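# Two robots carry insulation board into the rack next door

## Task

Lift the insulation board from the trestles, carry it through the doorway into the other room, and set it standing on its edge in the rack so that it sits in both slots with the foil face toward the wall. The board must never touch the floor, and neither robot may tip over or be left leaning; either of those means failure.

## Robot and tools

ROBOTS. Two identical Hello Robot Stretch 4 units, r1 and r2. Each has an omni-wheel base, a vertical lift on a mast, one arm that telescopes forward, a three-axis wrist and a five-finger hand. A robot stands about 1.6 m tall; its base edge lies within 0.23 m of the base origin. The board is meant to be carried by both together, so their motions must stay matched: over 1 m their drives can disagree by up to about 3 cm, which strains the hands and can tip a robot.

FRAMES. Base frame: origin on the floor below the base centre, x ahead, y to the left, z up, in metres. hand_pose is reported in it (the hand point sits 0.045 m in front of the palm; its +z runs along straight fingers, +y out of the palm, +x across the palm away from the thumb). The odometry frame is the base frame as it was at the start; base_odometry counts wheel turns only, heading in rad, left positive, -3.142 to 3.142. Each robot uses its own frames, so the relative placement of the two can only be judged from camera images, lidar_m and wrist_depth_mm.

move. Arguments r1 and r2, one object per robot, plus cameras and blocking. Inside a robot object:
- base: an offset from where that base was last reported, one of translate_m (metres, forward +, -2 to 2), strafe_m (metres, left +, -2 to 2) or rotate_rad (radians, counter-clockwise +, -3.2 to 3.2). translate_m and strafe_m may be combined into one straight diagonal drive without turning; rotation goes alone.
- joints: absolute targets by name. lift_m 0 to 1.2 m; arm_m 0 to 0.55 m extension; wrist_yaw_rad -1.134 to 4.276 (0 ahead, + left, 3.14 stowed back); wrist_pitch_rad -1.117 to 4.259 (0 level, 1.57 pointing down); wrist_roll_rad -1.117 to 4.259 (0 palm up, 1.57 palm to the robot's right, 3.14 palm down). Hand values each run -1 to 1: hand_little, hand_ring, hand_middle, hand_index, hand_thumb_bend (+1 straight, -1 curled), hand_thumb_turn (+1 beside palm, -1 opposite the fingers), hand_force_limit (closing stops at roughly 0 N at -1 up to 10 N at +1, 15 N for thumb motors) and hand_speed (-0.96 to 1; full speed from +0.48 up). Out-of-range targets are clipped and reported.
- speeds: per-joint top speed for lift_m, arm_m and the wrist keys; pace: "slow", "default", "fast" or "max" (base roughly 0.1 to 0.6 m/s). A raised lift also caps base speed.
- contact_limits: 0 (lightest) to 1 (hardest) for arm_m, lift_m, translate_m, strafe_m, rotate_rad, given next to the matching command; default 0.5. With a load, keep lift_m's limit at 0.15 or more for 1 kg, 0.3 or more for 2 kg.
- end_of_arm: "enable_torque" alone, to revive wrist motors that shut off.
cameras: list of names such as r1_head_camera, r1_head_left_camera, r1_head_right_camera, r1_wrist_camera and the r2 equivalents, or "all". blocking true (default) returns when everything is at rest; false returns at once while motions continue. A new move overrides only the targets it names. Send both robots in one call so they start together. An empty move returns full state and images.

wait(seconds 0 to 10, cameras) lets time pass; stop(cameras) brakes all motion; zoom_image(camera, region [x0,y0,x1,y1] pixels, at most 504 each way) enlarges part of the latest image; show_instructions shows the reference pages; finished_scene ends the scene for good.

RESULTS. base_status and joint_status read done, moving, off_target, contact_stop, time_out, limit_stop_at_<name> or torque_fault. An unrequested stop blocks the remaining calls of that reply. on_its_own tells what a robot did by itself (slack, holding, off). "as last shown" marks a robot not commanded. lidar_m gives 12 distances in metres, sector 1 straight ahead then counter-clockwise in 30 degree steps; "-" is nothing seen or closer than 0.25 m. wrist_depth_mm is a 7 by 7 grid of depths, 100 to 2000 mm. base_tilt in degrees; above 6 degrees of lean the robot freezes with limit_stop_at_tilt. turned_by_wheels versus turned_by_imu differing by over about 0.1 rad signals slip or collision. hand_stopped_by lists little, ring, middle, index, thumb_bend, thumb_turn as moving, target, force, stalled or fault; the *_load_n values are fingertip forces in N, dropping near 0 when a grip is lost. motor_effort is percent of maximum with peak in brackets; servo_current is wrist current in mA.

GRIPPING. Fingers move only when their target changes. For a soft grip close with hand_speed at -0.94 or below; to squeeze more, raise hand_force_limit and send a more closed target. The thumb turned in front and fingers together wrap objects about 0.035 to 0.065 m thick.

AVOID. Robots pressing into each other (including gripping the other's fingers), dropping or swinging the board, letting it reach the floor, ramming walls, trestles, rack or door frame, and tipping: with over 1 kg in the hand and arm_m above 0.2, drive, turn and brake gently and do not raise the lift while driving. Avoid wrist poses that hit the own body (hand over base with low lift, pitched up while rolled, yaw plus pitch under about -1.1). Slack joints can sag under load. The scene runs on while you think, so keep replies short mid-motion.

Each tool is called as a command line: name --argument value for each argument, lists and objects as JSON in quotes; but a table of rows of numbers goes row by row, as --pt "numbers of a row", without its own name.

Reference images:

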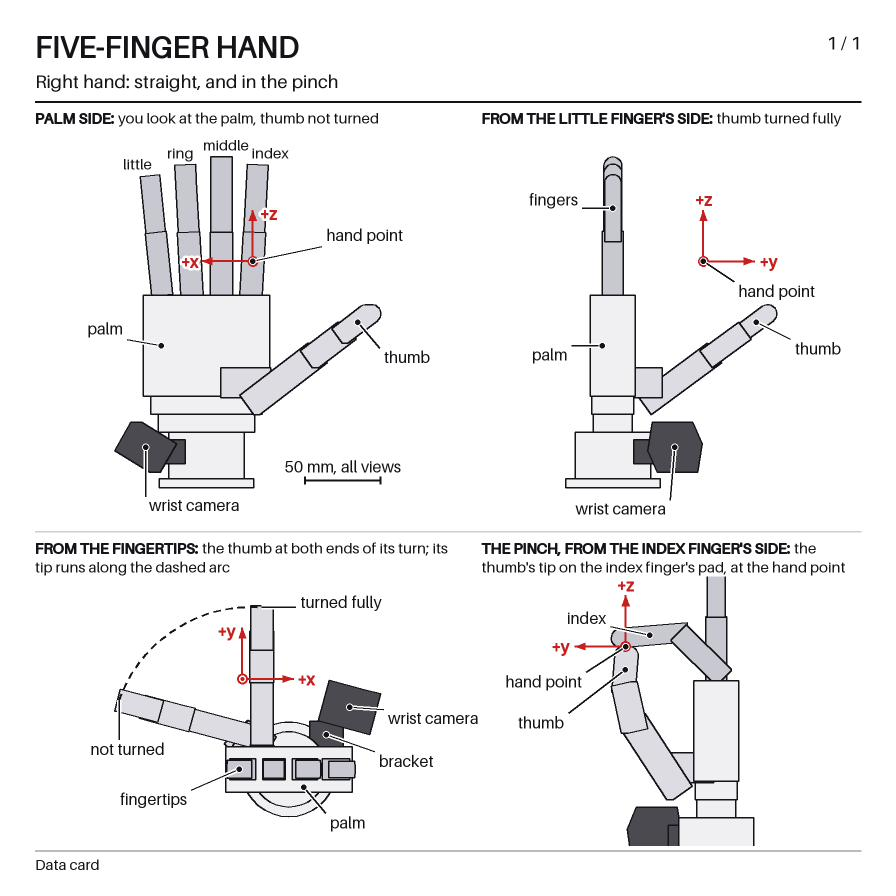

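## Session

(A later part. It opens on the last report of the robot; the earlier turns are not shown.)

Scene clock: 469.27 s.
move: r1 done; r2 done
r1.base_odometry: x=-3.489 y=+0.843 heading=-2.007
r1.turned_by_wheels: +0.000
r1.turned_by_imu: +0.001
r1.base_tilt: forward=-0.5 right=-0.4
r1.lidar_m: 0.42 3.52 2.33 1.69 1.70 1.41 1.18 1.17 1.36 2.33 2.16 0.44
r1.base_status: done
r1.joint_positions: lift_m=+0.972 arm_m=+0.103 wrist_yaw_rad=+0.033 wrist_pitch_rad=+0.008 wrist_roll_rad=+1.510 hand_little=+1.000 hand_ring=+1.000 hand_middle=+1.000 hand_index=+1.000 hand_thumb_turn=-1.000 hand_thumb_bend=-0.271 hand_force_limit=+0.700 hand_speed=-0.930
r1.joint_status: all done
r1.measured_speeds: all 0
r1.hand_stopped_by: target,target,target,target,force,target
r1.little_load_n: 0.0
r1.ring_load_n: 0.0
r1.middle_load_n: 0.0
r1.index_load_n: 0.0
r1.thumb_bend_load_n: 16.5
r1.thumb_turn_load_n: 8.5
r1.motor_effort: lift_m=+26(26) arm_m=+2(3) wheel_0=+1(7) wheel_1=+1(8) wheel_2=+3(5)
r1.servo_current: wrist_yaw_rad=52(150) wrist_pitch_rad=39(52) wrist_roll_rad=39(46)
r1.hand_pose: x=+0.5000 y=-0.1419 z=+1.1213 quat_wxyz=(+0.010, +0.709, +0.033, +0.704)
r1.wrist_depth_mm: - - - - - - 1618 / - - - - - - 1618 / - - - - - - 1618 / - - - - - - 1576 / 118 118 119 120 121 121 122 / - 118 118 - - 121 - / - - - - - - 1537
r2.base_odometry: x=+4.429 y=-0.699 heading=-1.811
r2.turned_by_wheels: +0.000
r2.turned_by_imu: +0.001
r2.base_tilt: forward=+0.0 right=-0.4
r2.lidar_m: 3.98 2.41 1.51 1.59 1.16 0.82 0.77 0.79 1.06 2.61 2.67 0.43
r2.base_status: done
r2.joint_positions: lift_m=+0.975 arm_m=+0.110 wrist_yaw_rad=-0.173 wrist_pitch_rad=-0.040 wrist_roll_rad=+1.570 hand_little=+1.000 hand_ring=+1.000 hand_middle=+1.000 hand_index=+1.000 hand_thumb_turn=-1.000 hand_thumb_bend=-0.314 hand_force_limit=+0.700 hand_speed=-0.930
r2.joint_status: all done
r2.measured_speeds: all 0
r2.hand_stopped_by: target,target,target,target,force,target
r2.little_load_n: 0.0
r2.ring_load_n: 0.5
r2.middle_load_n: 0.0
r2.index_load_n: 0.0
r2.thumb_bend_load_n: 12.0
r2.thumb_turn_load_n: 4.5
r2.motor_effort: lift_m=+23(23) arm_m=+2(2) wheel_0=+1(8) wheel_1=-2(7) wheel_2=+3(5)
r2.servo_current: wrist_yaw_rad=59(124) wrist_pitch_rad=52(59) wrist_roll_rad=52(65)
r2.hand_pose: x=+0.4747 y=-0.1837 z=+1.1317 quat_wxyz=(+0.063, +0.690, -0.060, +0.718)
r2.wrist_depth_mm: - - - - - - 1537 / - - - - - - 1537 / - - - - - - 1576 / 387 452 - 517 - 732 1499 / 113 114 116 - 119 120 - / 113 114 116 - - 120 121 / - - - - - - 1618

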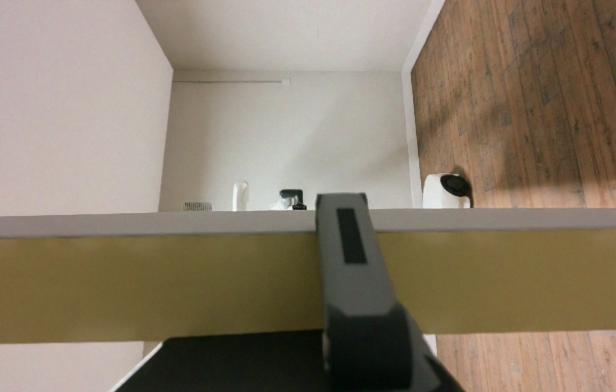

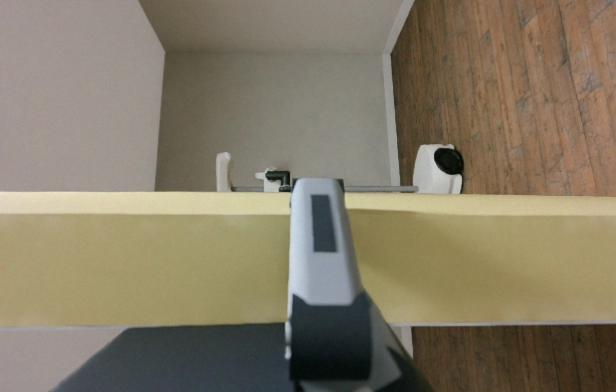

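move --r1 '{"base":{"translate_m":0.0080,"strafe_m":-0.0274},"pace":"slow"}' --r2 '{"base":{"rotate_rad":0.1},"joints":{"wrist_yaw_rad":-0.276},"speeds":{"wrist_yaw_rad":0.3},"pace":"slow"}' --cameras '[]'

move --r1 '{"base":{"translate_m":-0.0006,"strafe_m":-0.1191},"joints":{"wrist_yaw_rad":0.137},"speeds":{"wrist_yaw_rad":0.08},"pace":"slow"}' --r2 '{"base":{"translate_m":-0.0413,"strafe_m":-0.1117},"joints":{"wrist_yaw_rad":-0.170},"speeds":{"wrist_yaw_rad":0.08},"pace":"slow"}' --cameras '["r1_wrist_camera","r2_wrist_camera"]'

move --r1 '{"base":{"translate_m":0.0107,"strafe_m":-0.0264},"pace":"slow"}' --r2 '{"base":{"rotate_rad":0.1},"joints":{"wrist_yaw_rad":-0.276},"speeds":{"wrist_yaw_rad":0.3},"pace":"slow"}' --cameras '["r1_wrist_camera","r2_wrist_camera","r2_head_left_camera","r1_head_right_camera"]'

Scene clock: 471.40 s.
move: r1 done; r2 done
r1.base_odometry: x=-3.517 y=+0.847 heading=-2.007
r1.turned_by_wheels: +0.000
r1.turned_by_imu: -0.002
r1.base_tilt: forward=-0.7 right=-0.4
r1.lidar_m: 0.43 3.51 2.35 1.70 1.75 1.41 1.17 1.17 1.37 2.32 2.12 0.46
r1.base_status: done
r1.joint_positions: lift_m=+0.972 arm_m=+0.103 wrist_yaw_rad=+0.034 wrist_pitch_rad=+0.008 wrist_roll_rad=+1.510 hand_little=+1.000 hand_ring=+1.000 hand_middle=+1.000 hand_index=+1.000 hand_thumb_turn=-1.000 hand_thumb_bend=-0.271 hand_force_limit=+0.700 hand_speed=-0.930
r1.joint_status: not commanded
r1.measured_speeds: all 0
r1.hand_stopped_by: target,target,target,target,force,target
r1.little_load_n: 0.0
r1.ring_load_n: 0.0
r1.middle_load_n: 0.0
r1.index_load_n: 0.0
r1.thumb_bend_load_n: 16.5
r1.thumb_turn_load_n: 8.5
r1.motor_effort: lift_m=+25(26) arm_m=+0(4) wheel_0=+2(6) wheel_1=-3(8) wheel_2=-1(3)
r1.servo_current: wrist_yaw_rad=52(59) wrist_pitch_rad=46(46) wrist_roll_rad=39(39)
r1.hand_pose: x=+0.5000 y=-0.1418 z=+1.1213 quat_wxyz=(+0.010, +0.709, +0.034, +0.704)
r1.wrist_depth_mm: - - - - - - 1618 / - - - - - - 1618 / - - - - - - 1618 / - - - - - - 1537 / 118 119 120 120 121 122 - / 118 118 119 - - 121 - / - - - - - - 1537
r2.base_odometry: x=+4.429 y=-0.699 heading=-1.712
r2.turned_by_wheels: +0.099
r2.turned_by_imu: +0.098
r2.base_tilt: forward=+0.0 right=-0.2
r2.lidar_m: 3.98 2.19 1.51 1.60 1.06 0.79 0.77 0.83 1.19 2.60 2.74 0.42
r2.base_status: done
r2.joint_positions: lift_m=+0.975 arm_m=+0.110 wrist_yaw_rad=-0.274 wrist_pitch_rad=-0.040 wrist_roll_rad=+1.570 hand_little=+1.000 hand_ring=+1.000 hand_middle=+1.000 hand_index=+1.000 hand_thumb_turn=-1.000 hand_thumb_bend=-0.314 hand_force_limit=+0.700 hand_speed=-0.930
r2.joint_status: all done
r2.measured_speeds: all 0
r2.hand_stopped_by: target,target,target,target,force,target
r2.little_load_n: 0.0
r2.ring_load_n: 0.0
r2.middle_load_n: 0.0
r2.index_load_n: 0.0
r2.thumb_bend_load_n: 12.0
r2.thumb_turn_load_n: 4.5
r2.motor_effort: lift_m=+23(23) arm_m=+2(2) wheel_0=-2(6) wheel_1=-3(5) wheel_2=-2(4)
r2.servo_current: wrist_yaw_rad=52(78) wrist_pitch_rad=52(59) wrist_roll_rad=52(65)
r2.hand_pose: x=+0.4552 y=-0.2023 z=+1.1317 quat_wxyz=(+0.099, +0.686, -0.094, +0.714)
r2.wrist_depth_mm: - - - - - - 1576 / - - - - - - 1618 / - - - - - - 1576 / 459 585 - 699 - 1808 1537 / 113 115 116 - 119 120 - / 114 114 116 - - 120 121 / - - - - - - 1576

Scene clock: 473.87 s.
move: r1 done; r2 done
r1.base_odometry: x=-3.624 y=+0.898 heading=-2.007
r1.turned_by_wheels: +0.000
r1.turned_by_imu: +0.001
r1.base_tilt: forward=-0.7 right=-0.3
r1.lidar_m: 0.44 3.54 2.48 1.85 1.82 1.32 1.14 1.14 1.34 2.25 1.99 2.63
r1.base_status: done
r1.joint_positions: lift_m=+0.972 arm_m=+0.103 wrist_yaw_rad=+0.134 wrist_pitch_rad=+0.008 wrist_roll_rad=+1.510 hand_little=+1.000 hand_ring=+1.000 hand_middle=+1.000 hand_index=+1.000 hand_thumb_turn=-1.000 hand_thumb_bend=-0.271 hand_force_limit=+0.700 hand_speed=-0.930
r1.joint_status: all done
r1.measured_speeds: all 0
r1.hand_stopped_by: target,target,target,target,force,target
r1.little_load_n: 0.0
r1.ring_load_n: 0.0
r1.middle_load_n: 0.0
r1.index_load_n: 0.0
r1.thumb_bend_load_n: 17.0
r1.thumb_turn_load_n: 8.5
r1.motor_effort: lift_m=+25(26) arm_m=+3(3) wheel_0=+2(7) wheel_1=-3(8) wheel_2=+2(4)
r1.servo_current: wrist_yaw_rad=59(104) wrist_pitch_rad=39(46) wrist_roll_rad=39(46)
r1.hand_pose: x=+0.5131 y=-0.1184 z=+1.1213 quat_wxyz=(-0.026, +0.707, +0.069, +0.704)
r1.wrist_depth_mm: - - - - - - 1618 / - - - - - - 1618 / - - - - - - 1618 / - - - - - - 1499 / 118 119 119 120 121 122 - / 118 118 119 - - 121 - / - - - - - - 1537
r2.base_odometry: x=+4.324 y=-0.643 heading=-1.712
r2.turned_by_wheels: +0.000
r2.turned_by_imu: +0.001
r2.base_tilt: forward=+0.0 right=-0.3
r2.lidar_m: 4.00 2.31 1.61 1.70 1.01 0.75 0.74 0.78 1.13 2.49 2.64 0.45
r2.base_status: done
r2.joint_positions: lift_m=+0.975 arm_m=+0.110 wrist_yaw_rad=-0.173 wrist_pitch_rad=-0.040 wrist_roll_rad=+1.570 hand_little=+1.000 hand_ring=+1.000 hand_middle=+1.000 hand_index=+1.000 hand_thumb_turn=-1.000 hand_thumb_bend=-0.314 hand_force_limit=+0.700 hand_speed=-0.930
r2.joint_status: all done
r2.measured_speeds: all 0
r2.hand_stopped_by: target,target,target,target,force,target
r2.little_load_n: 0.0
r2.ring_load_n: 0.0
r2.middle_load_n: 0.0
r2.index_load_n: 0.0
r2.thumb_bend_load_n: 12.0
r2.thumb_turn_load_n: 4.5
r2.motor_effort: lift_m=+22(23) arm_m=+2(2) wheel_0=+1(9) wheel_1=-2(7) wheel_2=+3(5)
r2.servo_current: wrist_yaw_rad=33(124) wrist_pitch_rad=52(59) wrist_roll_rad=46(72)
r2.hand_pose: x=+0.4747 y=-0.1837 z=+1.1317 quat_wxyz=(+0.063, +0.690, -0.059, +0.718)
r2.wrist_depth_mm: - - - - - - 1576 / - - - - - - 1576 / - - - - - - 1576 / 370 424 - 488 - 683 1397 / 113 114 116 - 119 120 - / 114 114 116 - - 120 121 / - - - - - - 1618

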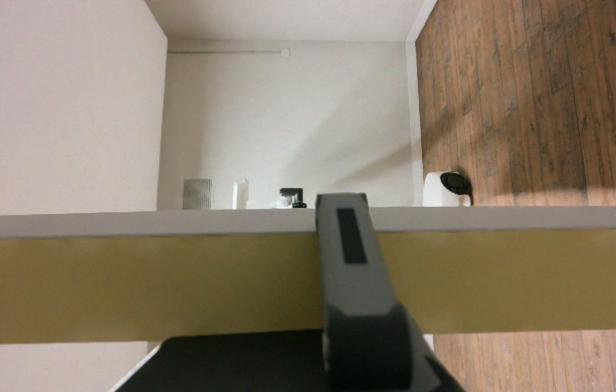

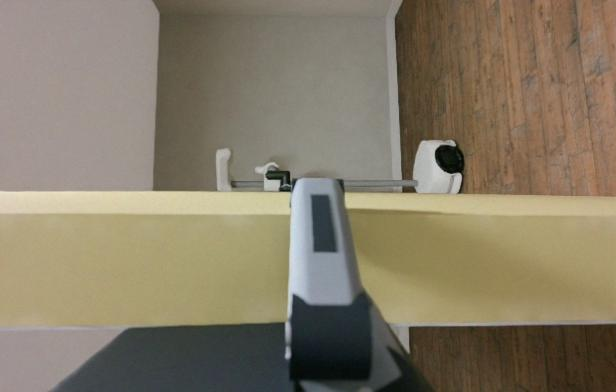

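Scene clock: 475.20 s.
move: r1 done; r2 done
r1.base_odometry: x=-3.653 y=+0.899 heading=-2.007
r1.turned_by_wheels: +0.000
r1.turned_by_imu: -0.001
r1.base_tilt: forward=-0.6 right=-0.4
r1.lidar_m: 0.44 3.55 2.48 1.85 1.86 1.37 1.14 1.15 1.32 2.24 1.99 2.60
r1.base_status: done
r1.joint_positions: lift_m=+0.972 arm_m=+0.103 wrist_yaw_rad=+0.135 wrist_pitch_rad=+0.008 wrist_roll_rad=+1.510 hand_little=+1.000 hand_ring=+1.000 hand_middle=+1.000 hand_index=+1.000 hand_thumb_turn=-1.000 hand_thumb_bend=-0.271 hand_force_limit=+0.700 hand_speed=-0.930
r1.joint_status: not commanded
r1.measured_speeds: all 0
r1.hand_stopped_by: target,target,target,target,force,target
r1.little_load_n: 0.0
r1.ring_load_n: 0.0
r1.middle_load_n: 0.0
r1.index_load_n: 0.0
r1.thumb_bend_load_n: 16.5
r1.thumb_turn_load_n: 8.5
r1.motor_effort: lift_m=+25(26) arm_m=-3(3) wheel_0=+2(7) wheel_1=-4(7) wheel_2=-1(3)
r1.servo_current: wrist_yaw_rad=46(59) wrist_pitch_rad=39(46) wrist_roll_rad=33(46)
r1.hand_pose: x=+0.5132 y=-0.1183 z=+1.1213 quat_wxyz=(-0.026, +0.707, +0.069, +0.704)
r1.wrist_depth_mm: - - - - - - 1618 / - - - - - - 1618 / - - - - - - 1576 / - - - - - - 1537 / 118 119 120 120 121 122 - / 118 118 119 - - 121 - / - - - - - - 1499
r2.base_odometry: x=+4.324 y=-0.643 heading=-1.612
r2.turned_by_wheels: +0.099
r2.turned_by_imu: +0.098
r2.base_tilt: forward=+0.0 right=-0.2
r2.lidar_m: 4.01 1.61 1.61 1.72 0.95 0.74 0.73 0.81 1.28 2.48 2.73 0.43
r2.base_status: done
r2.joint_positions: lift_m=+0.975 arm_m=+0.110 wrist_yaw_rad=-0.273 wrist_pitch_rad=-0.040 wrist_roll_rad=+1.570 hand_little=+1.000 hand_ring=+1.000 hand_middle=+1.000 hand_index=+1.000 hand_thumb_turn=-1.000 hand_thumb_bend=-0.314 hand_force_limit=+0.700 hand_speed=-0.930
r2.joint_status: all done
r2.measured_speeds: all 0
r2.hand_stopped_by: target,target,target,target,force,target
r2.little_load_n: 0.0
r2.ring_load_n: 0.0
r2.middle_load_n: 0.0
r2.index_load_n: 0.0
r2.thumb_bend_load_n: 12.0
r2.thumb_turn_load_n: 4.5
r2.motor_effort: lift_m=+22(23) arm_m=+1(2) wheel_0=-3(6) wheel_1=-1(5) wheel_2=-2(5)
r2.servo_current: wrist_yaw_rad=65(98) wrist_pitch_rad=52(59) wrist_roll_rad=46(65)
r2.hand_pose: x=+0.4553 y=-0.2022 z=+1.1317 quat_wxyz=(+0.098, +0.686, -0.094, +0.714)
r2.wrist_depth_mm: - - - - - - 1537 / - - - - - - 1537 / - - - - - - 1537 / 389 462 - 544 - 820 1430 / 113 114 116 - 119 120 - / 114 114 116 - - 121 121 / - - - - - - 1618
pictures: r1_head_right_camera, r1_wrist_camera, r2_head_left_camera, r2_wrist_camera

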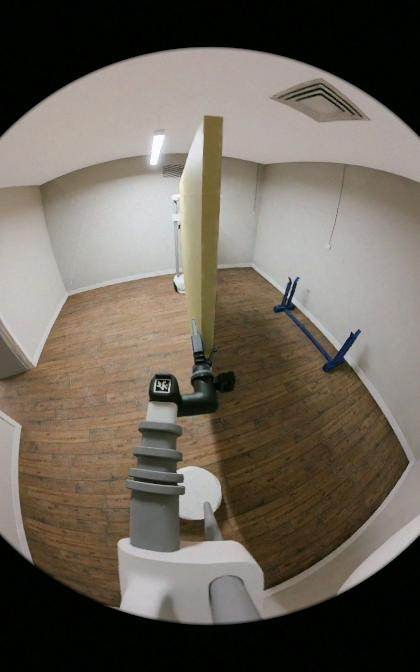

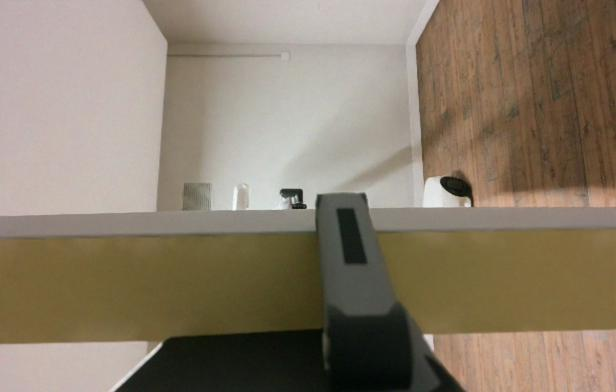

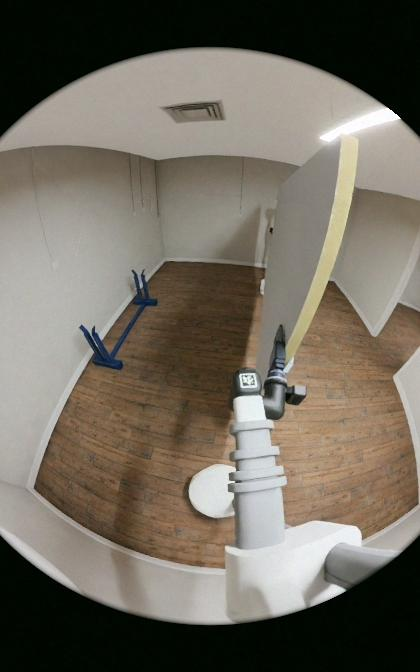

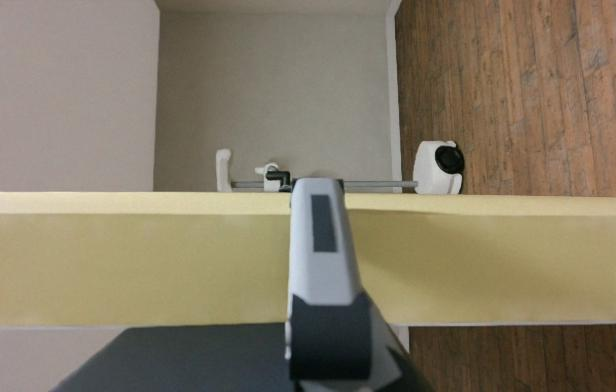

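move --r1 '{"base":{"translate_m":0.0112,"strafe_m":-0.1186},"joints":{"wrist_yaw_rad":0.238},"speeds":{"wrist_yaw_rad":0.08},"pace":"slow"}' --r2 '{"base":{"translate_m":-0.0413,"strafe_m":-0.1117},"joints":{"wrist_yaw_rad":-0.170},"speeds":{"wrist_yaw_rad":0.08},"pace":"slow"}' --cameras '["r1_wrist_camera","r2_wrist_camera"]'

move --r1 '{"base":{"translate_m":0.0133,"strafe_m":-0.0252},"pace":"slow"}' --r2 '{"base":{"rotate_rad":0.1},"joints":{"wrist_yaw_rad":-0.276},"speeds":{"wrist_yaw_rad":0.3},"pace":"slow"}' --cameras '[]'

move --r1 '{"base":{"translate_m":0.0208,"strafe_m":-0.1051},"joints":{"wrist_yaw_rad":0.327},"speeds":{"wrist_yaw_rad":0.08},"pace":"slow"}' --r2 '{"base":{"translate_m":-0.0372,"strafe_m":-0.1005},"joints":{"wrist_yaw_rad":-0.181},"speeds":{"wrist_yaw_rad":0.08},"pace":"slow"}' --cameras '["r1_wrist_camera","r2_wrist_camera","r2_head_left_camera","r1_head_right_camera"]'

Scene clock: 480.67 s.
move: r1 done; r2 done
r1.base_odometry: x=-3.765 y=+0.939 heading=-2.007
r1.turned_by_wheels: +0.000
r1.turned_by_imu: -0.004
r1.base_tilt: forward=-0.6 right=-0.4
r1.lidar_m: 0.41 3.58 2.58 1.99 1.98 1.35 1.14 1.13 1.30 2.18 1.87 2.52
r1.base_status: done
r1.joint_positions: lift_m=+0.972 arm_m=+0.103 wrist_yaw_rad=+0.235 wrist_pitch_rad=+0.008 wrist_roll_rad=+1.510 hand_little=+1.000 hand_ring=+1.000 hand_middle=+1.000 hand_index=+1.000 hand_thumb_turn=-1.000 hand_thumb_bend=-0.271 hand_force_limit=+0.700 hand_speed=-0.930
r1.joint_status: all done
r1.measured_speeds: all 0
r1.hand_stopped_by: target,target,target,target,force,target
r1.little_load_n: 0.0
r1.ring_load_n: 0.0
r1.middle_load_n: 0.0
r1.index_load_n: 0.0
r1.thumb_bend_load_n: 17.5
r1.thumb_turn_load_n: 9.0
r1.motor_effort: lift_m=+25(26) arm_m=-2(3) wheel_0=+1(8) wheel_1=-4(9) wheel_2=-1(8)
r1.servo_current: wrist_yaw_rad=52(169) wrist_pitch_rad=39(52) wrist_roll_rad=39(46)
r1.hand_pose: x=+0.5238 y=-0.0937 z=+1.1213 quat_wxyz=(-0.061, +0.702, +0.105, +0.702)
r1.wrist_depth_mm: - - - - - - 1618 / - - - - - - 1618 / - - - - - - 1618 / - - - - - - 1499 / 118 119 120 120 121 122 122 / 118 118 119 - - 121 - / - - - - - - 1499
r2.base_odometry: x=+4.214 y=-0.597 heading=-1.612
r2.turned_by_wheels: +0.000
r2.turned_by_imu: +0.003
r2.base_tilt: forward=+0.0 right=-0.4
r2.lidar_m: 4.02 1.74 1.73 1.80 0.89 0.73 0.71 0.79 1.24 2.36 2.61 0.44
r2.base_status: done
r2.joint_positions: lift_m=+0.975 arm_m=+0.110 wrist_yaw_rad=-0.173 wrist_pitch_rad=-0.040 wrist_roll_rad=+1.570 hand_little=+1.000 hand_ring=+1.000 hand_middle=+1.000 hand_index=+1.000 hand_thumb_turn=-1.000 hand_thumb_bend=-0.314 hand_force_limit=+0.700 hand_speed=-0.930
r2.joint_status: all done
r2.measured_speeds: all 0
r2.hand_stopped_by: target,target,target,target,force,target
r2.little_load_n: 0.0
r2.ring_load_n: 0.0
r2.middle_load_n: 0.0
r2.index_load_n: 0.0
r2.thumb_bend_load_n: 12.5
r2.thumb_turn_load_n: 4.5
r2.motor_effort: lift_m=+23(23) arm_m=+0(1) wheel_0=+1(8) wheel_1=+0(7) wheel_2=+3(5)
r2.servo_current: wrist_yaw_rad=33(98) wrist_pitch_rad=59(59) wrist_roll_rad=52(72)
r2.hand_pose: x=+0.4747 y=-0.1837 z=+1.1317 quat_wxyz=(+0.063, +0.690, -0.059, +0.718)
r2.wrist_depth_mm: - - - - - - 1576 / - - - - - - 1618 / - - - - - - 1576 / 306 336 - 373 - 466 1397 / 113 114 116 - 118 120 - / 114 115 116 - - 121 121 / - - - - - - 1576

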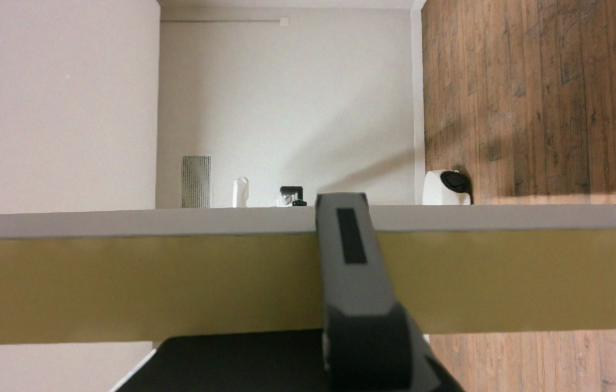

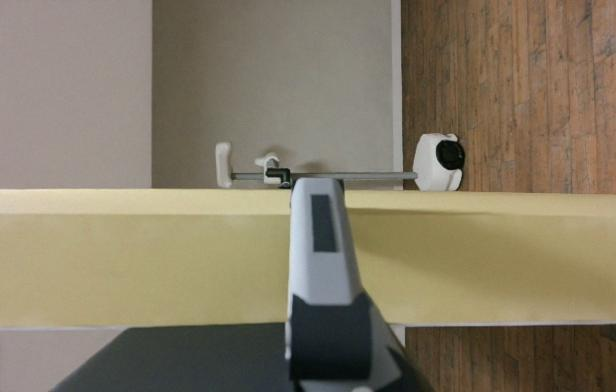

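Scene clock: 482.00 s.
move: r1 done; r2 done
r1.base_odometry: x=-3.793 y=+0.937 heading=-2.007
r1.turned_by_wheels: +0.000
r1.turned_by_imu: -0.001
r1.base_tilt: forward=-0.6 right=-0.3
r1.lidar_m: 0.43 3.56 2.61 2.03 2.01 1.36 1.13 1.13 1.31 2.16 1.86 2.49
r1.base_status: done
r1.joint_positions: lift_m=+0.972 arm_m=+0.103 wrist_yaw_rad=+0.237 wrist_pitch_rad=+0.008 wrist_roll_rad=+1.510 hand_little=+1.000 hand_ring=+1.000 hand_middle=+1.000 hand_index=+1.000 hand_thumb_turn=-1.000 hand_thumb_bend=-0.271 hand_force_limit=+0.700 hand_speed=-0.930
r1.joint_status: not commanded
r1.measured_speeds: all 0
r1.hand_stopped_by: target,target,target,target,force,target
r1.little_load_n: 0.0
r1.ring_load_n: 0.0
r1.middle_load_n: 0.0
r1.index_load_n: 0.0
r1.thumb_bend_load_n: 16.5
r1.thumb_turn_load_n: 9.0
r1.motor_effort: lift_m=+25(26) arm_m=-3(3) wheel_0=+1(5) wheel_1=-3(7) wheel_2=+0(3)
r1.servo_current: wrist_yaw_rad=52(65) wrist_pitch_rad=39(46) wrist_roll_rad=39(39)
r1.hand_pose: x=+0.5240 y=-0.0934 z=+1.1213 quat_wxyz=(-0.062, +0.702, +0.105, +0.702)
r1.wrist_depth_mm: - - - - - - 1618 / - - - - - - 1618 / - - - - - - 1618 / - - - - - - 1537 / 118 119 120 120 121 122 - / 118 118 119 - - 121 - / - - - - - - 1537
r2.base_odometry: x=+4.214 y=-0.597 heading=-1.512
r2.turned_by_wheels: +0.100
r2.turned_by_imu: +0.097
r2.base_tilt: forward=+0.0 right=-0.2
r2.lidar_m: 3.74 1.72 1.83 1.51 0.85 0.73 0.72 0.84 1.44 2.38 3.17 0.43
r2.base_status: done
r2.joint_positions: lift_m=+0.975 arm_m=+0.110 wrist_yaw_rad=-0.273 wrist_pitch_rad=-0.040 wrist_roll_rad=+1.570 hand_little=+1.000 hand_ring=+1.000 hand_middle=+1.000 hand_index=+1.000 hand_thumb_turn=-1.000 hand_thumb_bend=-0.314 hand_force_limit=+0.700 hand_speed=-0.930
r2.joint_status: all done
r2.measured_speeds: all 0
r2.hand_stopped_by: target,target,target,target,force,target
r2.little_load_n: 0.0
r2.ring_load_n: 0.0
r2.middle_load_n: 0.0
r2.index_load_n: 0.0
r2.thumb_bend_load_n: 12.0
r2.thumb_turn_load_n: 4.5
r2.motor_effort: lift_m=+23(23) arm_m=+0(1) wheel_0=-2(7) wheel_1=-1(4) wheel_2=-1(6)
r2.servo_current: wrist_yaw_rad=46(72) wrist_pitch_rad=52(65) wrist_roll_rad=52(59)
r2.hand_pose: x=+0.4553 y=-0.2022 z=+1.1317 quat_wxyz=(+0.098, +0.686, -0.094, +0.714)
r2.wrist_depth_mm: - - - - - - 1576 / - - - - - - 1618 / - - - - - - 1576 / 332 375 - 430 - 603 1397 / 113 115 116 - 119 120 - / 114 115 116 - - 120 121 / - - - - - - 1618

Scene clock: 484.33 s.
move: r1 done; r2 done
r1.base_odometry: x=-3.897 y=+0.963 heading=-2.007
r1.turned_by_wheels: +0.000
r1.turned_by_imu: -0.001
r1.base_tilt: forward=-0.5 right=-0.4
r1.lidar_m: 0.44 2.53 2.68 2.11 2.13 1.34 1.13 1.11 1.31 2.06 1.73 2.35
r1.base_status: done
r1.joint_positions: lift_m=+0.972 arm_m=+0.103 wrist_yaw_rad=+0.324 wrist_pitch_rad=+0.008 wrist_roll_rad=+1.510 hand_little=+1.000 hand_ring=+1.000 hand_middle=+1.000 hand_index=+1.000 hand_thumb_turn=-1.000 hand_thumb_bend=-0.271 hand_force_limit=+0.700 hand_speed=-0.930
r1.joint_status: all done
r1.measured_speeds: all 0
r1.hand_stopped_by: target,target,target,target,force,target
r1.little_load_n: 0.0
r1.ring_load_n: 0.0
r1.middle_load_n: -0.5
r1.index_load_n: 0.0
r1.thumb_bend_load_n: 17.0
r1.thumb_turn_load_n: 9.0
r1.motor_effort: lift_m=+25(26) arm_m=-3(3) wheel_0=+2(8) wheel_1=-3(8) wheel_2=+0(7)
r1.servo_current: wrist_yaw_rad=46(98) wrist_pitch_rad=39(46) wrist_roll_rad=33(39)
r1.hand_pose: x=+0.5312 y=-0.0711 z=+1.1213 quat_wxyz=(-0.092, +0.697, +0.136, +0.698)
r1.wrist_depth_mm: - - - - - - 1618 / - - - - - - 1618 / - - - - - - 1618 / - - - - - - 1537 / 118 119 119 120 121 122 122 / 118 118 119 - - 121 - / - - - - - - 1537
r2.base_odometry: x=+4.112 y=-0.566 heading=-1.512
r2.turned_by_wheels: +0.000
r2.turned_by_imu: +0.001
r2.base_tilt: forward=-0.1 right=-0.3
r2.lidar_m: 3.96 1.80 1.94 1.46 0.84 0.71 0.70 0.82 1.43 2.27 3.10 0.42
r2.base_status: done
r2.joint_positions: lift_m=+0.975 arm_m=+0.110 wrist_yaw_rad=-0.184 wrist_pitch_rad=-0.040 wrist_roll_rad=+1.570 hand_little=+1.000 hand_ring=+1.000 hand_middle=+1.000 hand_index=+1.000 hand_thumb_turn=-1.000 hand_thumb_bend=-0.314 hand_force_limit=+0.700 hand_speed=-0.930
r2.joint_status: all done
r2.measured_speeds: all 0
r2.hand_stopped_by: target,target,target,target,force,target
r2.little_load_n: 0.0
r2.ring_load_n: 0.0
r2.middle_load_n: 0.0
r2.index_load_n: 0.0
r2.thumb_bend_load_n: 12.0
r2.thumb_turn_load_n: 4.5
r2.motor_effort: lift_m=+23(23) arm_m=-1(1) wheel_0=+1(6) wheel_1=-1(8) wheel_2=+3(5)
r2.servo_current: wrist_yaw_rad=52(98) wrist_pitch_rad=46(59) wrist_roll_rad=59(65)
r2.hand_pose: x=+0.4727 y=-0.1858 z=+1.1317 quat_wxyz=(+0.066, +0.690, -0.063, +0.718)
r2.wrist_depth_mm: - - - - - - 1537 / - - - - - - 1618 / - - - - - - 1618 / 332 375 - 421 - 530 1366 / 113 114 116 - 118 120 - / 114 115 116 - - 120 121 / - - - - - - 1576
pictures: r1_head_right_camera, r1_wrist_camera, r2_head_left_camera, r2_wrist_camera

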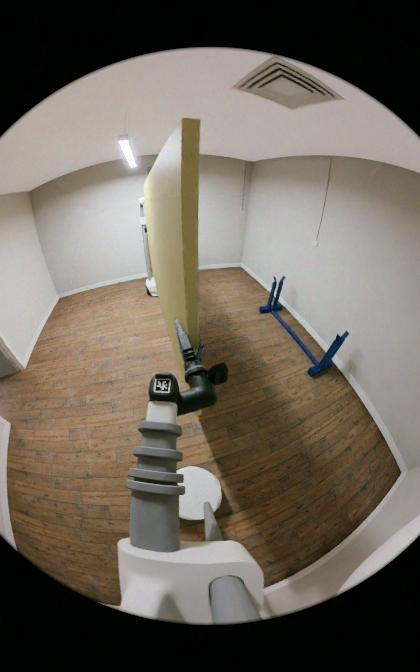

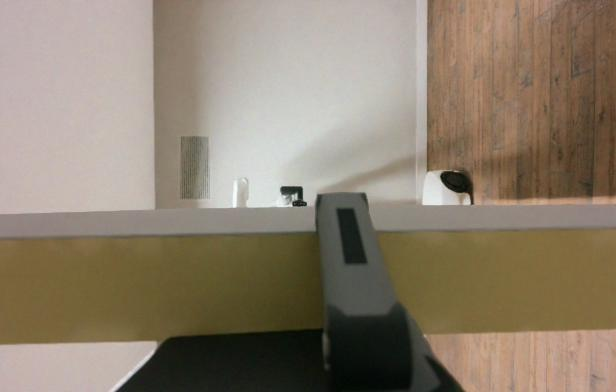

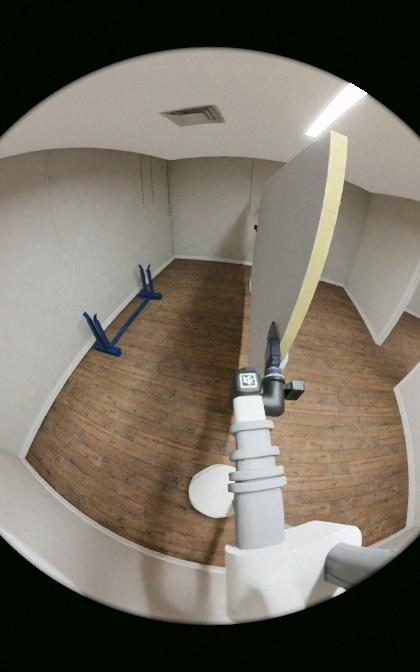

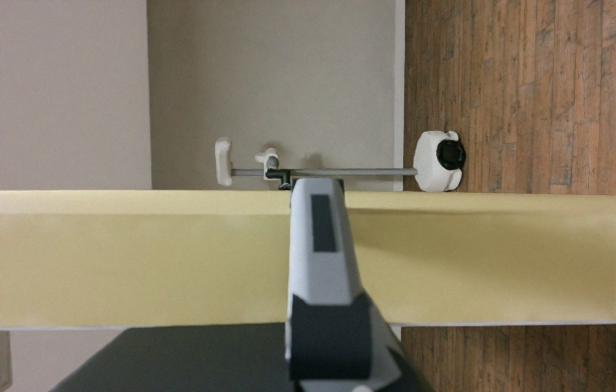

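zoom_image --camera "r2_head_left_camera" --region '[60, 240, 190, 380]'

zoom_image --camera "r1_head_right_camera" --region '[240, 250, 380, 400]'

Scaled by 3.600 from the camera's image (finer frame: 600x960).

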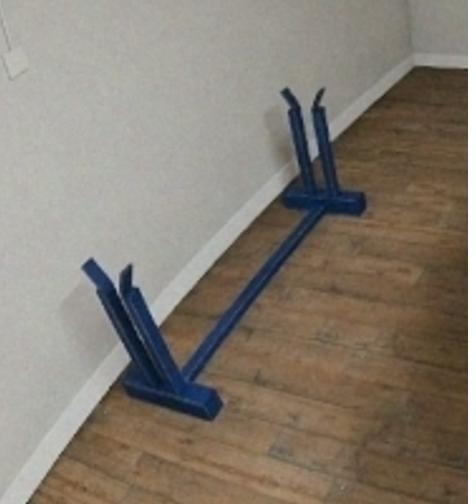

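Scaled by 3.360 from the camera's image (finer frame: 600x960).

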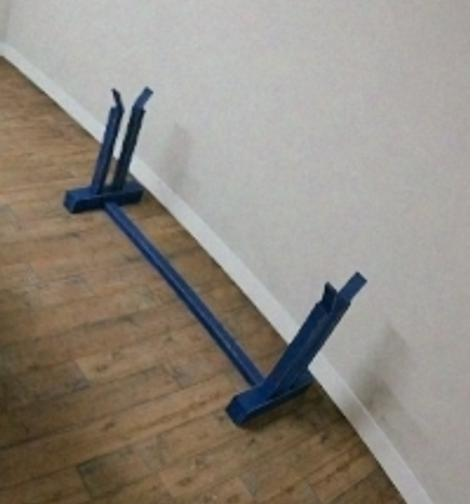

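move --r1 '{"base":{"translate_m":0.0158,"strafe_m":-0.0237},"pace":"slow"}' --r2 '{"base":{"rotate_rad":0.1},"joints":{"wrist_yaw_rad":-0.287},"speeds":{"wrist_yaw_rad":0.3},"pace":"slow"}' --cameras '[]'

move --r1 '{"base":{"translate_m":0.0180,"strafe_m":-0.0221},"pace":"slow"}' --r2 '{"base":{"rotate_rad":0.1},"joints":{"wrist_yaw_rad":-0.386},"speeds":{"wrist_yaw_rad":0.3},"pace":"slow"}' --cameras '[]'

move --r1 '{"base":{"translate_m":0.0202,"strafe_m":-0.0202},"pace":"slow"}' --r2 '{"base":{"rotate_rad":0.1},"joints":{"wrist_yaw_rad":-0.486},"speeds":{"wrist_yaw_rad":0.3},"pace":"slow"}' --cameras '["r1_wrist_camera","r2_wrist_camera","r2_head_left_camera","r1_head_right_camera","r2_head_camera"]'

Scene clock: 490.30 s.
move: r1 done; r2 done
r1.base_odometry: x=-3.925 y=+0.959 heading=-2.008
r1.turned_by_wheels: +0.000
r1.turned_by_imu: -0.001
r1.base_tilt: forward=-0.7 right=-0.4
r1.lidar_m: 0.44 2.54 2.69 2.16 2.16 1.34 1.14 1.12 1.31 2.02 1.71 2.34
r1.base_status: done
r1.joint_positions: lift_m=+0.972 arm_m=+0.103 wrist_yaw_rad=+0.326 wrist_pitch_rad=+0.008 wrist_roll_rad=+1.510 hand_little=+1.000 hand_ring=+1.000 hand_middle=+1.000 hand_index=+1.000 hand_thumb_turn=-1.000 hand_thumb_bend=-0.271 hand_force_limit=+0.700 hand_speed=-0.930
r1.joint_status: not commanded
r1.measured_speeds: all 0
r1.hand_stopped_by: target,target,target,target,force,target
r1.little_load_n: 0.0
r1.ring_load_n: 0.0
r1.middle_load_n: 0.0
r1.index_load_n: 0.0
r1.thumb_bend_load_n: 17.0
r1.thumb_turn_load_n: 9.0
r1.motor_effort: lift_m=+25(26) arm_m=-3(3) wheel_0=+0(7) wheel_1=-3(8) wheel_2=-1(3)
r1.servo_current: wrist_yaw_rad=39(59) wrist_pitch_rad=46(46) wrist_roll_rad=33(39)
r1.hand_pose: x=+0.5313 y=-0.0708 z=+1.1213 quat_wxyz=(-0.093, +0.697, +0.136, +0.698)
r1.wrist_depth_mm: - - - - - - 1618 / - - - - - - 1618 / - - - - - - 1618 / - - - - - - 1537 / 118 119 120 121 121 122 - / 118 119 120 - - 122 - / - - - - - - 1537
r2.base_odometry: x=+4.112 y=-0.566 heading=-1.413
r2.turned_by_wheels: +0.099
r2.turned_by_imu: +0.099
r2.base_tilt: forward=-0.1 right=-0.3
r2.lidar_m: 2.66 1.83 1.92 1.26 0.80 0.70 0.72 0.86 1.69 2.28 3.11 0.42
r2.base_status: done
r2.joint_positions: lift_m=+0.975 arm_m=+0.110 wrist_yaw_rad=-0.284 wrist_pitch_rad=-0.040 wrist_roll_rad=+1.570 hand_little=+1.000 hand_ring=+1.000 hand_middle=+1.000 hand_index=+1.000 hand_thumb_turn=-1.000 hand_thumb_bend=-0.314 hand_force_limit=+0.700 hand_speed=-0.930
r2.joint_status: all done
r2.measured_speeds: all 0
r2.hand_stopped_by: target,target,target,target,force,target
r2.little_load_n: 0.0
r2.ring_load_n: 0.0
r2.middle_load_n: -0.5
r2.index_load_n: 0.0
r2.thumb_bend_load_n: 12.0
r2.thumb_turn_load_n: 4.5
r2.motor_effort: lift_m=+22(23) arm_m=-2(2) wheel_0=-3(9) wheel_1=-3(6) wheel_2=-2(6)
r2.servo_current: wrist_yaw_rad=39(85) wrist_pitch_rad=52(59) wrist_roll_rad=52(59)
r2.hand_pose: x=+0.4531 y=-0.2041 z=+1.1317 quat_wxyz=(+0.102, +0.686, -0.098, +0.714)
r2.wrist_depth_mm: - - - - - - 1576 / - - - - - - 1537 / - - - - - - 1576 / 392 466 - 544 - 809 1464 / 113 114 116 - 119 120 - / 114 114 116 - - 120 121 / - - - - - - 1618

Scene clock: 491.63 s.
move: r1 done; r2 done
r1.base_odometry: x=-3.953 y=+0.952 heading=-2.008
r1.turned_by_wheels: +0.000
r1.turned_by_imu: +0.000
r1.base_tilt: forward=-0.5 right=-0.3
r1.lidar_m: 0.46 2.57 2.75 2.17 2.16 1.37 1.13 1.16 1.33 1.99 1.71 2.29
r1.base_status: done
r1.joint_positions: lift_m=+0.972 arm_m=+0.103 wrist_yaw_rad=+0.326 wrist_pitch_rad=+0.008 wrist_roll_rad=+1.510 hand_little=+1.000 hand_ring=+1.000 hand_middle=+1.000 hand_index=+1.000 hand_thumb_turn=-1.000 hand_thumb_bend=-0.271 hand_force_limit=+0.700 hand_speed=-0.930
r1.joint_status: not commanded
r1.measured_speeds: all 0
r1.hand_stopped_by: target,target,target,target,force,target
r1.little_load_n: 0.0
r1.ring_load_n: 0.0
r1.middle_load_n: 0.0
r1.index_load_n: 0.0
r1.thumb_bend_load_n: 16.5
r1.thumb_turn_load_n: 8.5
r1.motor_effort: lift_m=+26(26) arm_m=-3(3) wheel_0=+1(7) wheel_1=-2(8) wheel_2=-1(4)
r1.servo_current: wrist_yaw_rad=39(59) wrist_pitch_rad=39(46) wrist_roll_rad=33(46)
r1.hand_pose: x=+0.5313 y=-0.0705 z=+1.1213 quat_wxyz=(-0.093, +0.697, +0.137, +0.698)
r1.wrist_depth_mm: - - - - - - 1576 / - - - - - - 1618 / - - - - - - 1618 / - - - - - - 1537 / 119 120 120 121 122 122 - / 118 119 119 - - 122 - / - - - - - - 1537
r2.base_odometry: x=+4.112 y=-0.566 heading=-1.313
r2.turned_by_wheels: +0.099
r2.turned_by_imu: +0.098
r2.base_tilt: forward=+0.0 right=-0.2
r2.lidar_m: 2.69 1.81 1.93 1.11 0.75 0.70 0.72 0.96 2.16 2.32 3.07 0.40
r2.base_status: done
r2.joint_positions: lift_m=+0.975 arm_m=+0.110 wrist_yaw_rad=-0.383 wrist_pitch_rad=-0.040 wrist_roll_rad=+1.570 hand_little=+1.000 hand_ring=+1.000 hand_middle=+1.000 hand_index=+1.000 hand_thumb_turn=-1.000 hand_thumb_bend=-0.314 hand_force_limit=+0.700 hand_speed=-0.930
r2.joint_status: all done
r2.measured_speeds: all 0
r2.hand_stopped_by: target,target,target,target,force,target
r2.little_load_n: 0.0
r2.ring_load_n: 0.0
r2.middle_load_n: 0.0
r2.index_load_n: 0.0
r2.thumb_bend_load_n: 12.0
r2.thumb_turn_load_n: 5.0
r2.motor_effort: lift_m=+23(23) arm_m=-2(2) wheel_0=-3(10) wheel_1=-2(5) wheel_2=-2(7)
r2.servo_current: wrist_yaw_rad=46(104) wrist_pitch_rad=52(59) wrist_roll_rad=59(65)
r2.hand_pose: x=+0.4321 y=-0.2201 z=+1.1317 quat_wxyz=(+0.138, +0.680, -0.132, +0.708)
r2.wrist_depth_mm: - - - - - - 1576 / - - - - - - 1576 / - - - - - - 1576 / 357 - 455 459 - 621 1397 / 114 115 116 - 119 121 - / 114 115 116 - - 121 121 / - - - - - - 1537

Scene clock: 492.97 s.
move: r1 done; r2 done
r1.base_odometry: x=-3.980 y=+0.942 heading=-2.008
r1.turned_by_wheels: +0.000
r1.turned_by_imu: -0.001
r1.base_tilt: forward=-0.6 right=-0.4
r1.lidar_m: 0.44 2.57 2.72 2.21 2.19 1.38 1.15 1.15 1.35 1.94 1.68 2.26
r1.base_status: done
r1.joint_positions: lift_m=+0.972 arm_m=+0.103 wrist_yaw_rad=+0.326 wrist_pitch_rad=+0.008 wrist_roll_rad=+1.510 hand_little=+1.000 hand_ring=+1.000 hand_middle=+1.000 hand_index=+1.000 hand_thumb_turn=-1.000 hand_thumb_bend=-0.271 hand_force_limit=+0.700 hand_speed=-0.930
r1.joint_status: not commanded
r1.measured_speeds: all 0
r1.hand_stopped_by: target,target,target,target,force,target
r1.little_load_n: 0.5
r1.ring_load_n: 0.0
r1.middle_load_n: 0.5
r1.index_load_n: 0.0
r1.thumb_bend_load_n: 16.5
r1.thumb_turn_load_n: 8.5
r1.motor_effort: lift_m=+25(26) arm_m=-3(3) wheel_0=+2(8) wheel_1=-4(5) wheel_2=-1(5)
r1.servo_current: wrist_yaw_rad=52(59) wrist_pitch_rad=39(46) wrist_roll_rad=39(46)
r1.hand_pose: x=+0.5313 y=-0.0705 z=+1.1213 quat_wxyz=(-0.093, +0.697, +0.137, +0.698)
r1.wrist_depth_mm: - - - - - - 1618 / - - - - - - 1576 / - - - - - - 1618 / - - - - - - 1576 / 119 120 121 121 122 122 - / 118 119 120 - - 122 122 / - - - - - - 1537
r2.base_odometry: x=+4.112 y=-0.566 heading=-1.214
r2.turned_by_wheels: +0.100
r2.turned_by_imu: +0.097
r2.base_tilt: forward=+0.0 right=-0.3
r2.lidar_m: 2.68 1.82 1.92 1.00 0.74 0.71 0.73 1.03 2.27 2.38 3.30 0.41
r2.base_status: done
r2.joint_positions: lift_m=+0.975 arm_m=+0.110 wrist_yaw_rad=-0.483 wrist_pitch_rad=-0.040 wrist_roll_rad=+1.570 hand_little=+1.000 hand_ring=+1.000 hand_middle=+1.000 hand_index=+1.000 hand_thumb_turn=-1.000 hand_thumb_bend=-0.314 hand_force_limit=+0.700 hand_speed=-0.930
r2.joint_status: all done
r2.measured_speeds: all 0
r2.hand_stopped_by: target,target,target,target,force,target
r2.little_load_n: 0.0
r2.ring_load_n: 0.0
r2.middle_load_n: 0.0
r2.index_load_n: 0.0
r2.thumb_bend_load_n: 12.0
r2.thumb_turn_load_n: 4.5
r2.motor_effort: lift_m=+22(23) arm_m=-3(3) wheel_0=-3(9) wheel_1=-1(6) wheel_2=-1(7)
r2.servo_current: wrist_yaw_rad=46(78) wrist_pitch_rad=52(59) wrist_roll_rad=46(59)
r2.hand_pose: x=+0.4093 y=-0.2341 z=+1.1317 quat_wxyz=(+0.173, +0.673, -0.166, +0.700)
r2.wrist_depth_mm: - - - - - - 1537 / - - - - - - 1576 / - - - - - - 1576 / 535 - - 820 - 1983 1499 / 114 115 116 - 119 120 - / 114 115 116 - - 121 122 / - - - - - - 1576
pictures: r1_head_right_camera, r1_wrist_camera, r2_head_camera, r2_head_left_camera, r2_wrist_camera

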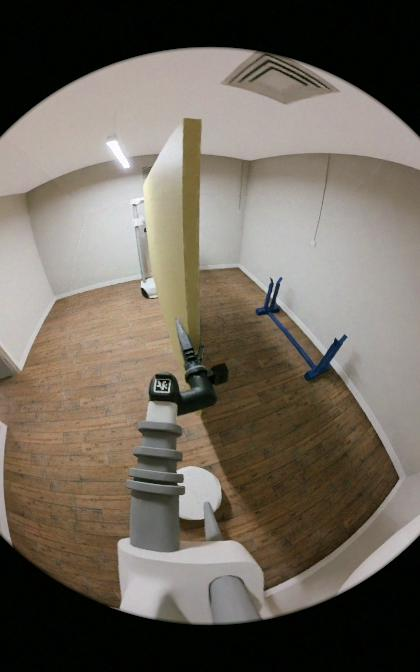

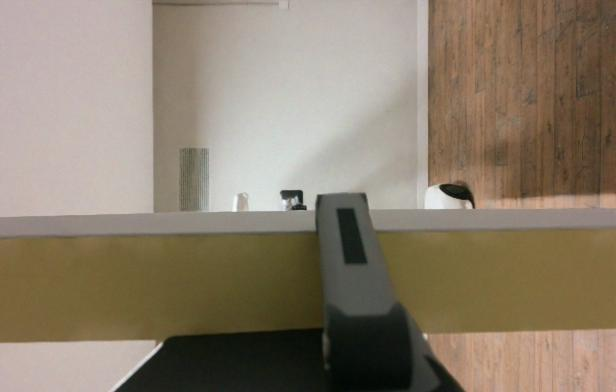

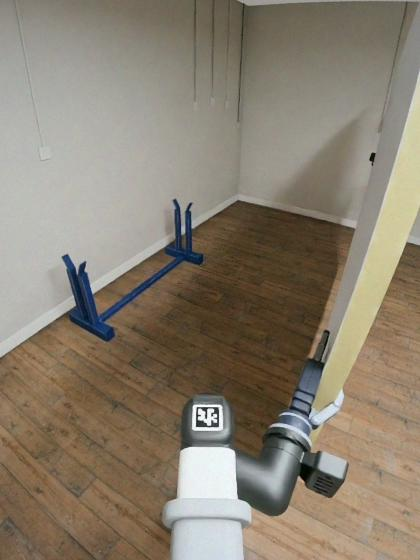

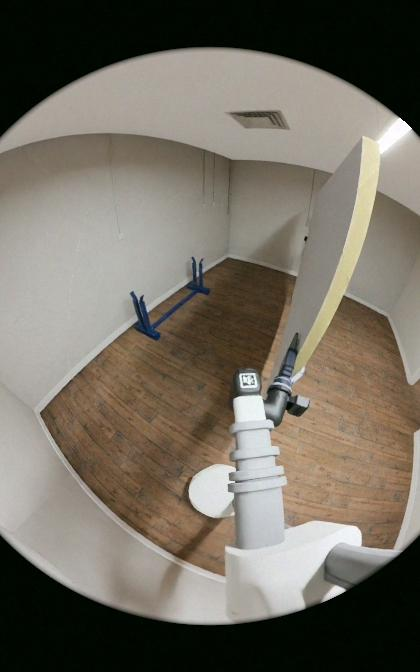

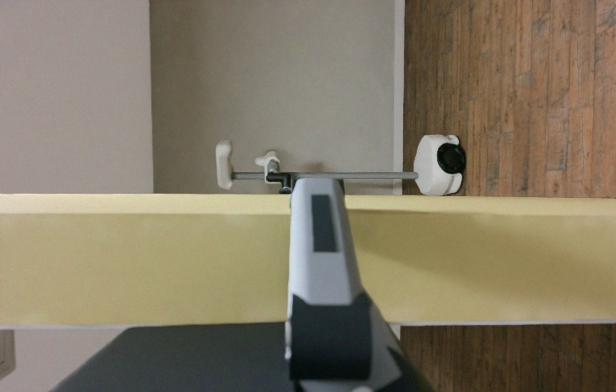

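move --r1 '{"joints":{"lift_m":1.102},"speeds":{"lift_m":0.08}}' --r2 '{"joints":{"lift_m":1.105},"speeds":{"lift_m":0.08}}' --cameras '["r1_wrist_camera"]'

move --r1 '{"base":{"translate_m":0.0487,"strafe_m":-0.4071}}' --r2 '{"base":{"translate_m":0.2694,"strafe_m":0.3091}}' --cameras '["r1_wrist_camera","r2_wrist_camera","r2_head_left_camera","r1_head_right_camera","r2_head_camera"]'

Scene clock: 498.87 s.
move: r1 done; r2 done
r1.base_odometry: x=-3.980 y=+0.942 heading=-2.008
r1.turned_by_wheels: +0.000
r1.turned_by_imu: -0.001
r1.base_tilt: forward=-0.5 right=-0.5
r1.lidar_m: 0.47 2.42 2.73 2.20 2.18 1.38 1.16 1.15 1.32 1.97 1.70 2.25
r1.base_status: not commanded
r1.joint_positions: lift_m=+1.101 arm_m=+0.103 wrist_yaw_rad=+0.326 wrist_pitch_rad=+0.008 wrist_roll_rad=+1.510 hand_little=+1.000 hand_ring=+1.000 hand_middle=+1.000 hand_index=+1.000 hand_thumb_turn=-1.000 hand_thumb_bend=-0.271 hand_force_limit=+0.700 hand_speed=-0.930
r1.joint_status: all done
r1.measured_speeds: all 0
r1.hand_stopped_by: target,target,target,target,force,target
r1.little_load_n: 0.0
r1.ring_load_n: 0.0
r1.middle_load_n: 0.0
r1.index_load_n: 0.0
r1.thumb_bend_load_n: 16.5
r1.thumb_turn_load_n: 9.0
r1.motor_effort: lift_m=+26(32) arm_m=-3(3) wheel_0=+2(3) wheel_1=-3(4) wheel_2=-1(1)
r1.servo_current: wrist_yaw_rad=46(59) wrist_pitch_rad=39(46) wrist_roll_rad=39(46)
r1.hand_pose: x=+0.5313 y=-0.0705 z=+1.2508 quat_wxyz=(-0.093, +0.697, +0.137, +0.698)
r1.wrist_depth_mm: - - - - - - 1808 / - - - - - - 1756 / - - - - - - 1708 / - - - - - - 1708 / 119 120 121 121 122 123 - / 118 119 120 - - 122 123 / - - - - - - 1708
r2.base_odometry: x=+4.112 y=-0.566 heading=-1.214
r2.turned_by_wheels: +0.000
r2.turned_by_imu: +0.001
r2.base_tilt: forward=-0.1 right=-0.2
r2.lidar_m: 2.68 1.82 1.93 0.98 0.74 0.70 0.73 1.02 2.27 2.38 3.30 0.40
r2.base_status: not commanded
r2.joint_positions: lift_m=+1.104 arm_m=+0.110 wrist_yaw_rad=-0.483 wrist_pitch_rad=-0.040 wrist_roll_rad=+1.570 hand_little=+1.000 hand_ring=+1.000 hand_middle=+1.000 hand_index=+1.000 hand_thumb_turn=-1.000 hand_thumb_bend=-0.314 hand_force_limit=+0.700 hand_speed=-0.930
r2.joint_status: all done
r2.measured_speeds: all 0
r2.hand_stopped_by: target,target,target,target,force,target
r2.little_load_n: 0.0
r2.ring_load_n: 0.0
r2.middle_load_n: 0.0
r2.index_load_n: 0.0
r2.thumb_bend_load_n: 12.0
r2.thumb_turn_load_n: 4.5
r2.motor_effort: lift_m=+29(32) arm_m=-4(4) wheel_0=-3(3) wheel_1=-2(2) wheel_2=-1(2)
r2.servo_current: wrist_yaw_rad=52(72) wrist_pitch_rad=52(59) wrist_roll_rad=46(65)
r2.hand_pose: x=+0.4093 y=-0.2341 z=+1.2607 quat_wxyz=(+0.173, +0.673, -0.166, +0.700)
r2.wrist_depth_mm: - - - - - - 1756 / - - - - - - 1708 / - - - - - - 1661 / 157 - - 842 - - 1661 / 114 115 117 - 119 120 - / 114 115 116 - - 121 122 / - - - - - - 1756

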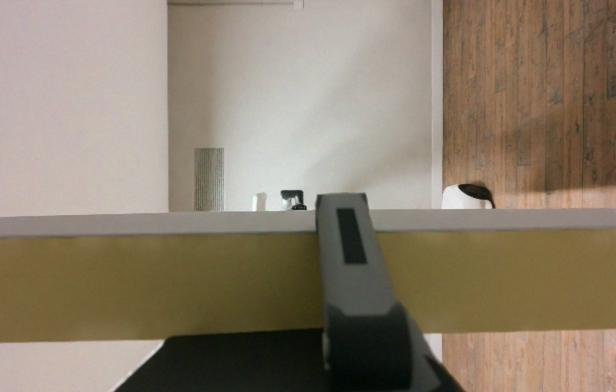

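Scene clock: 501.70 s.
move: r1 done; r2 done
r1.base_odometry: x=-4.369 y=+1.070 heading=-2.008
r1.turned_by_wheels: +0.000
r1.turned_by_imu: -0.001
r1.base_tilt: forward=-0.6 right=-0.3
r1.lidar_m: 0.45 2.40 3.12 2.62 2.37 1.29 1.07 1.09 1.27 1.57 1.44 1.36
r1.base_status: done
r1.joint_positions: lift_m=+1.101 arm_m=+0.103 wrist_yaw_rad=+0.326 wrist_pitch_rad=+0.008 wrist_roll_rad=+1.510 hand_little=+1.000 hand_ring=+1.000 hand_middle=+1.000 hand_index=+1.000 hand_thumb_turn=-1.000 hand_thumb_bend=-0.271 hand_force_limit=+0.700 hand_speed=-0.930
r1.joint_status: not commanded
r1.measured_speeds: all 0
r1.hand_stopped_by: target,target,target,target,force,target
r1.little_load_n: 0.0
r1.ring_load_n: 0.5
r1.middle_load_n: 0.0
r1.index_load_n: 0.0
r1.thumb_bend_load_n: 16.0
r1.thumb_turn_load_n: 8.5
r1.motor_effort: lift_m=+26(26) arm_m=-3(3) wheel_0=-2(10) wheel_1=+0(11) wheel_2=-1(4)
r1.servo_current: wrist_yaw_rad=52(59) wrist_pitch_rad=39(46) wrist_roll_rad=39(39)
r1.hand_pose: x=+0.5313 y=-0.0705 z=+1.2508 quat_wxyz=(-0.093, +0.697, +0.137, +0.698)
r1.wrist_depth_mm: - - - - - - 1808 / - - - - - - 1756 / - - - - - - 1708 / - - - - - - 1708 / 119 120 121 121 122 123 - / 118 119 120 120 - 122 123 / - - - - - - 1708
r2.base_odometry: x=+4.495 y=-0.710 heading=-1.214
r2.turned_by_wheels: +0.000
r2.turned_by_imu: +0.001
r2.base_tilt: forward=+0.1 right=-0.3
r2.lidar_m: 2.14 1.45 1.54 1.10 0.80 0.76 0.81 1.13 2.67 2.79 3.87 0.39
r2.base_status: done
r2.joint_positions: lift_m=+1.104 arm_m=+0.110 wrist_yaw_rad=-0.485 wrist_pitch_rad=-0.040 wrist_roll_rad=+1.570 hand_little=+1.000 hand_ring=+1.000 hand_middle=+1.000 hand_index=+1.000 hand_thumb_turn=-1.000 hand_thumb_bend=-0.314 hand_force_limit=+0.700 hand_speed=-0.930
r2.joint_status: not commanded
r2.measured_speeds: all 0
r2.hand_stopped_by: target,target,target,target,force,target
r2.little_load_n: 0.0
r2.ring_load_n: 0.0
r2.middle_load_n: 0.0
r2.index_load_n: 0.0
r2.thumb_bend_load_n: 11.5
r2.thumb_turn_load_n: 5.0
r2.motor_effort: lift_m=+28(29) arm_m=-4(4) wheel_0=-3(9) wheel_1=-1(9) wheel_2=+0(9)
r2.servo_current: wrist_yaw_rad=65(78) wrist_pitch_rad=46(59) wrist_roll_rad=52(65)
r2.hand_pose: x=+0.4090 y=-0.2343 z=+1.2607 quat_wxyz=(+0.173, +0.673, -0.166, +0.700)
r2.wrist_depth_mm: - - - - - - 1708 / - - - - - - 1708 / - - - - - - 1708 / 160 - - 175 - - 1618 / 114 115 117 - 119 121 - / 114 115 116 - - 120 121 / - - - - - - 1863
pictures: r1_head_right_camera, r1_wrist_camera, r2_head_camera, r2_head_left_camera, r2_wrist_camera

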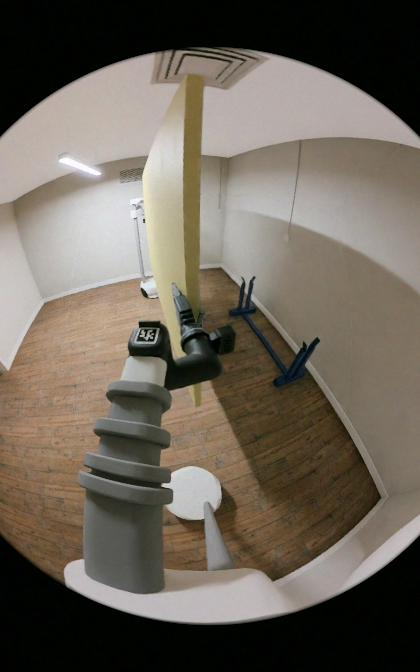

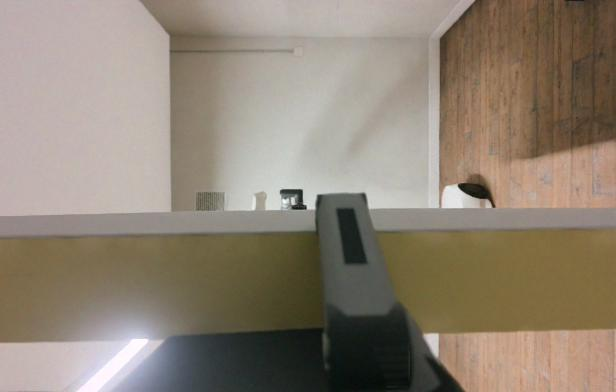

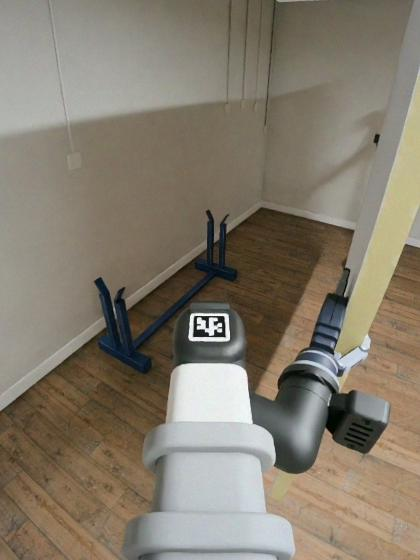

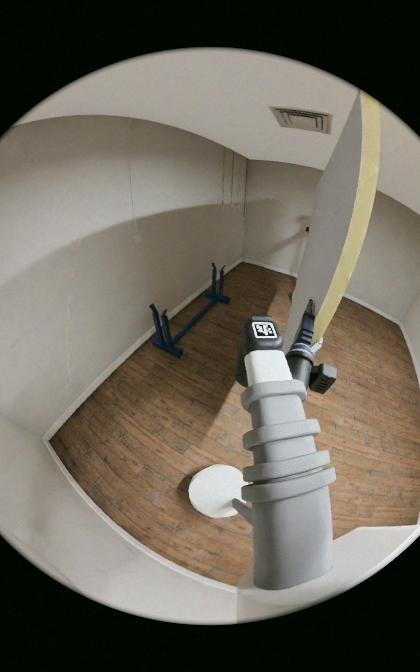

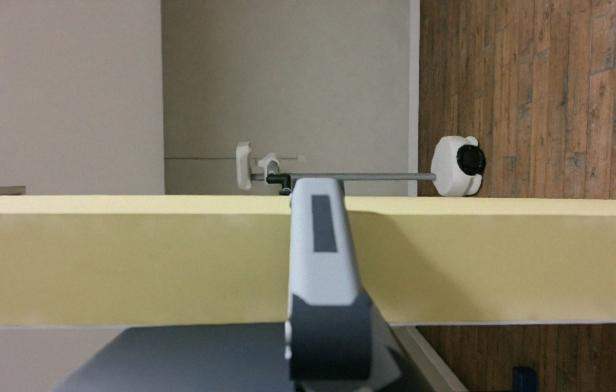

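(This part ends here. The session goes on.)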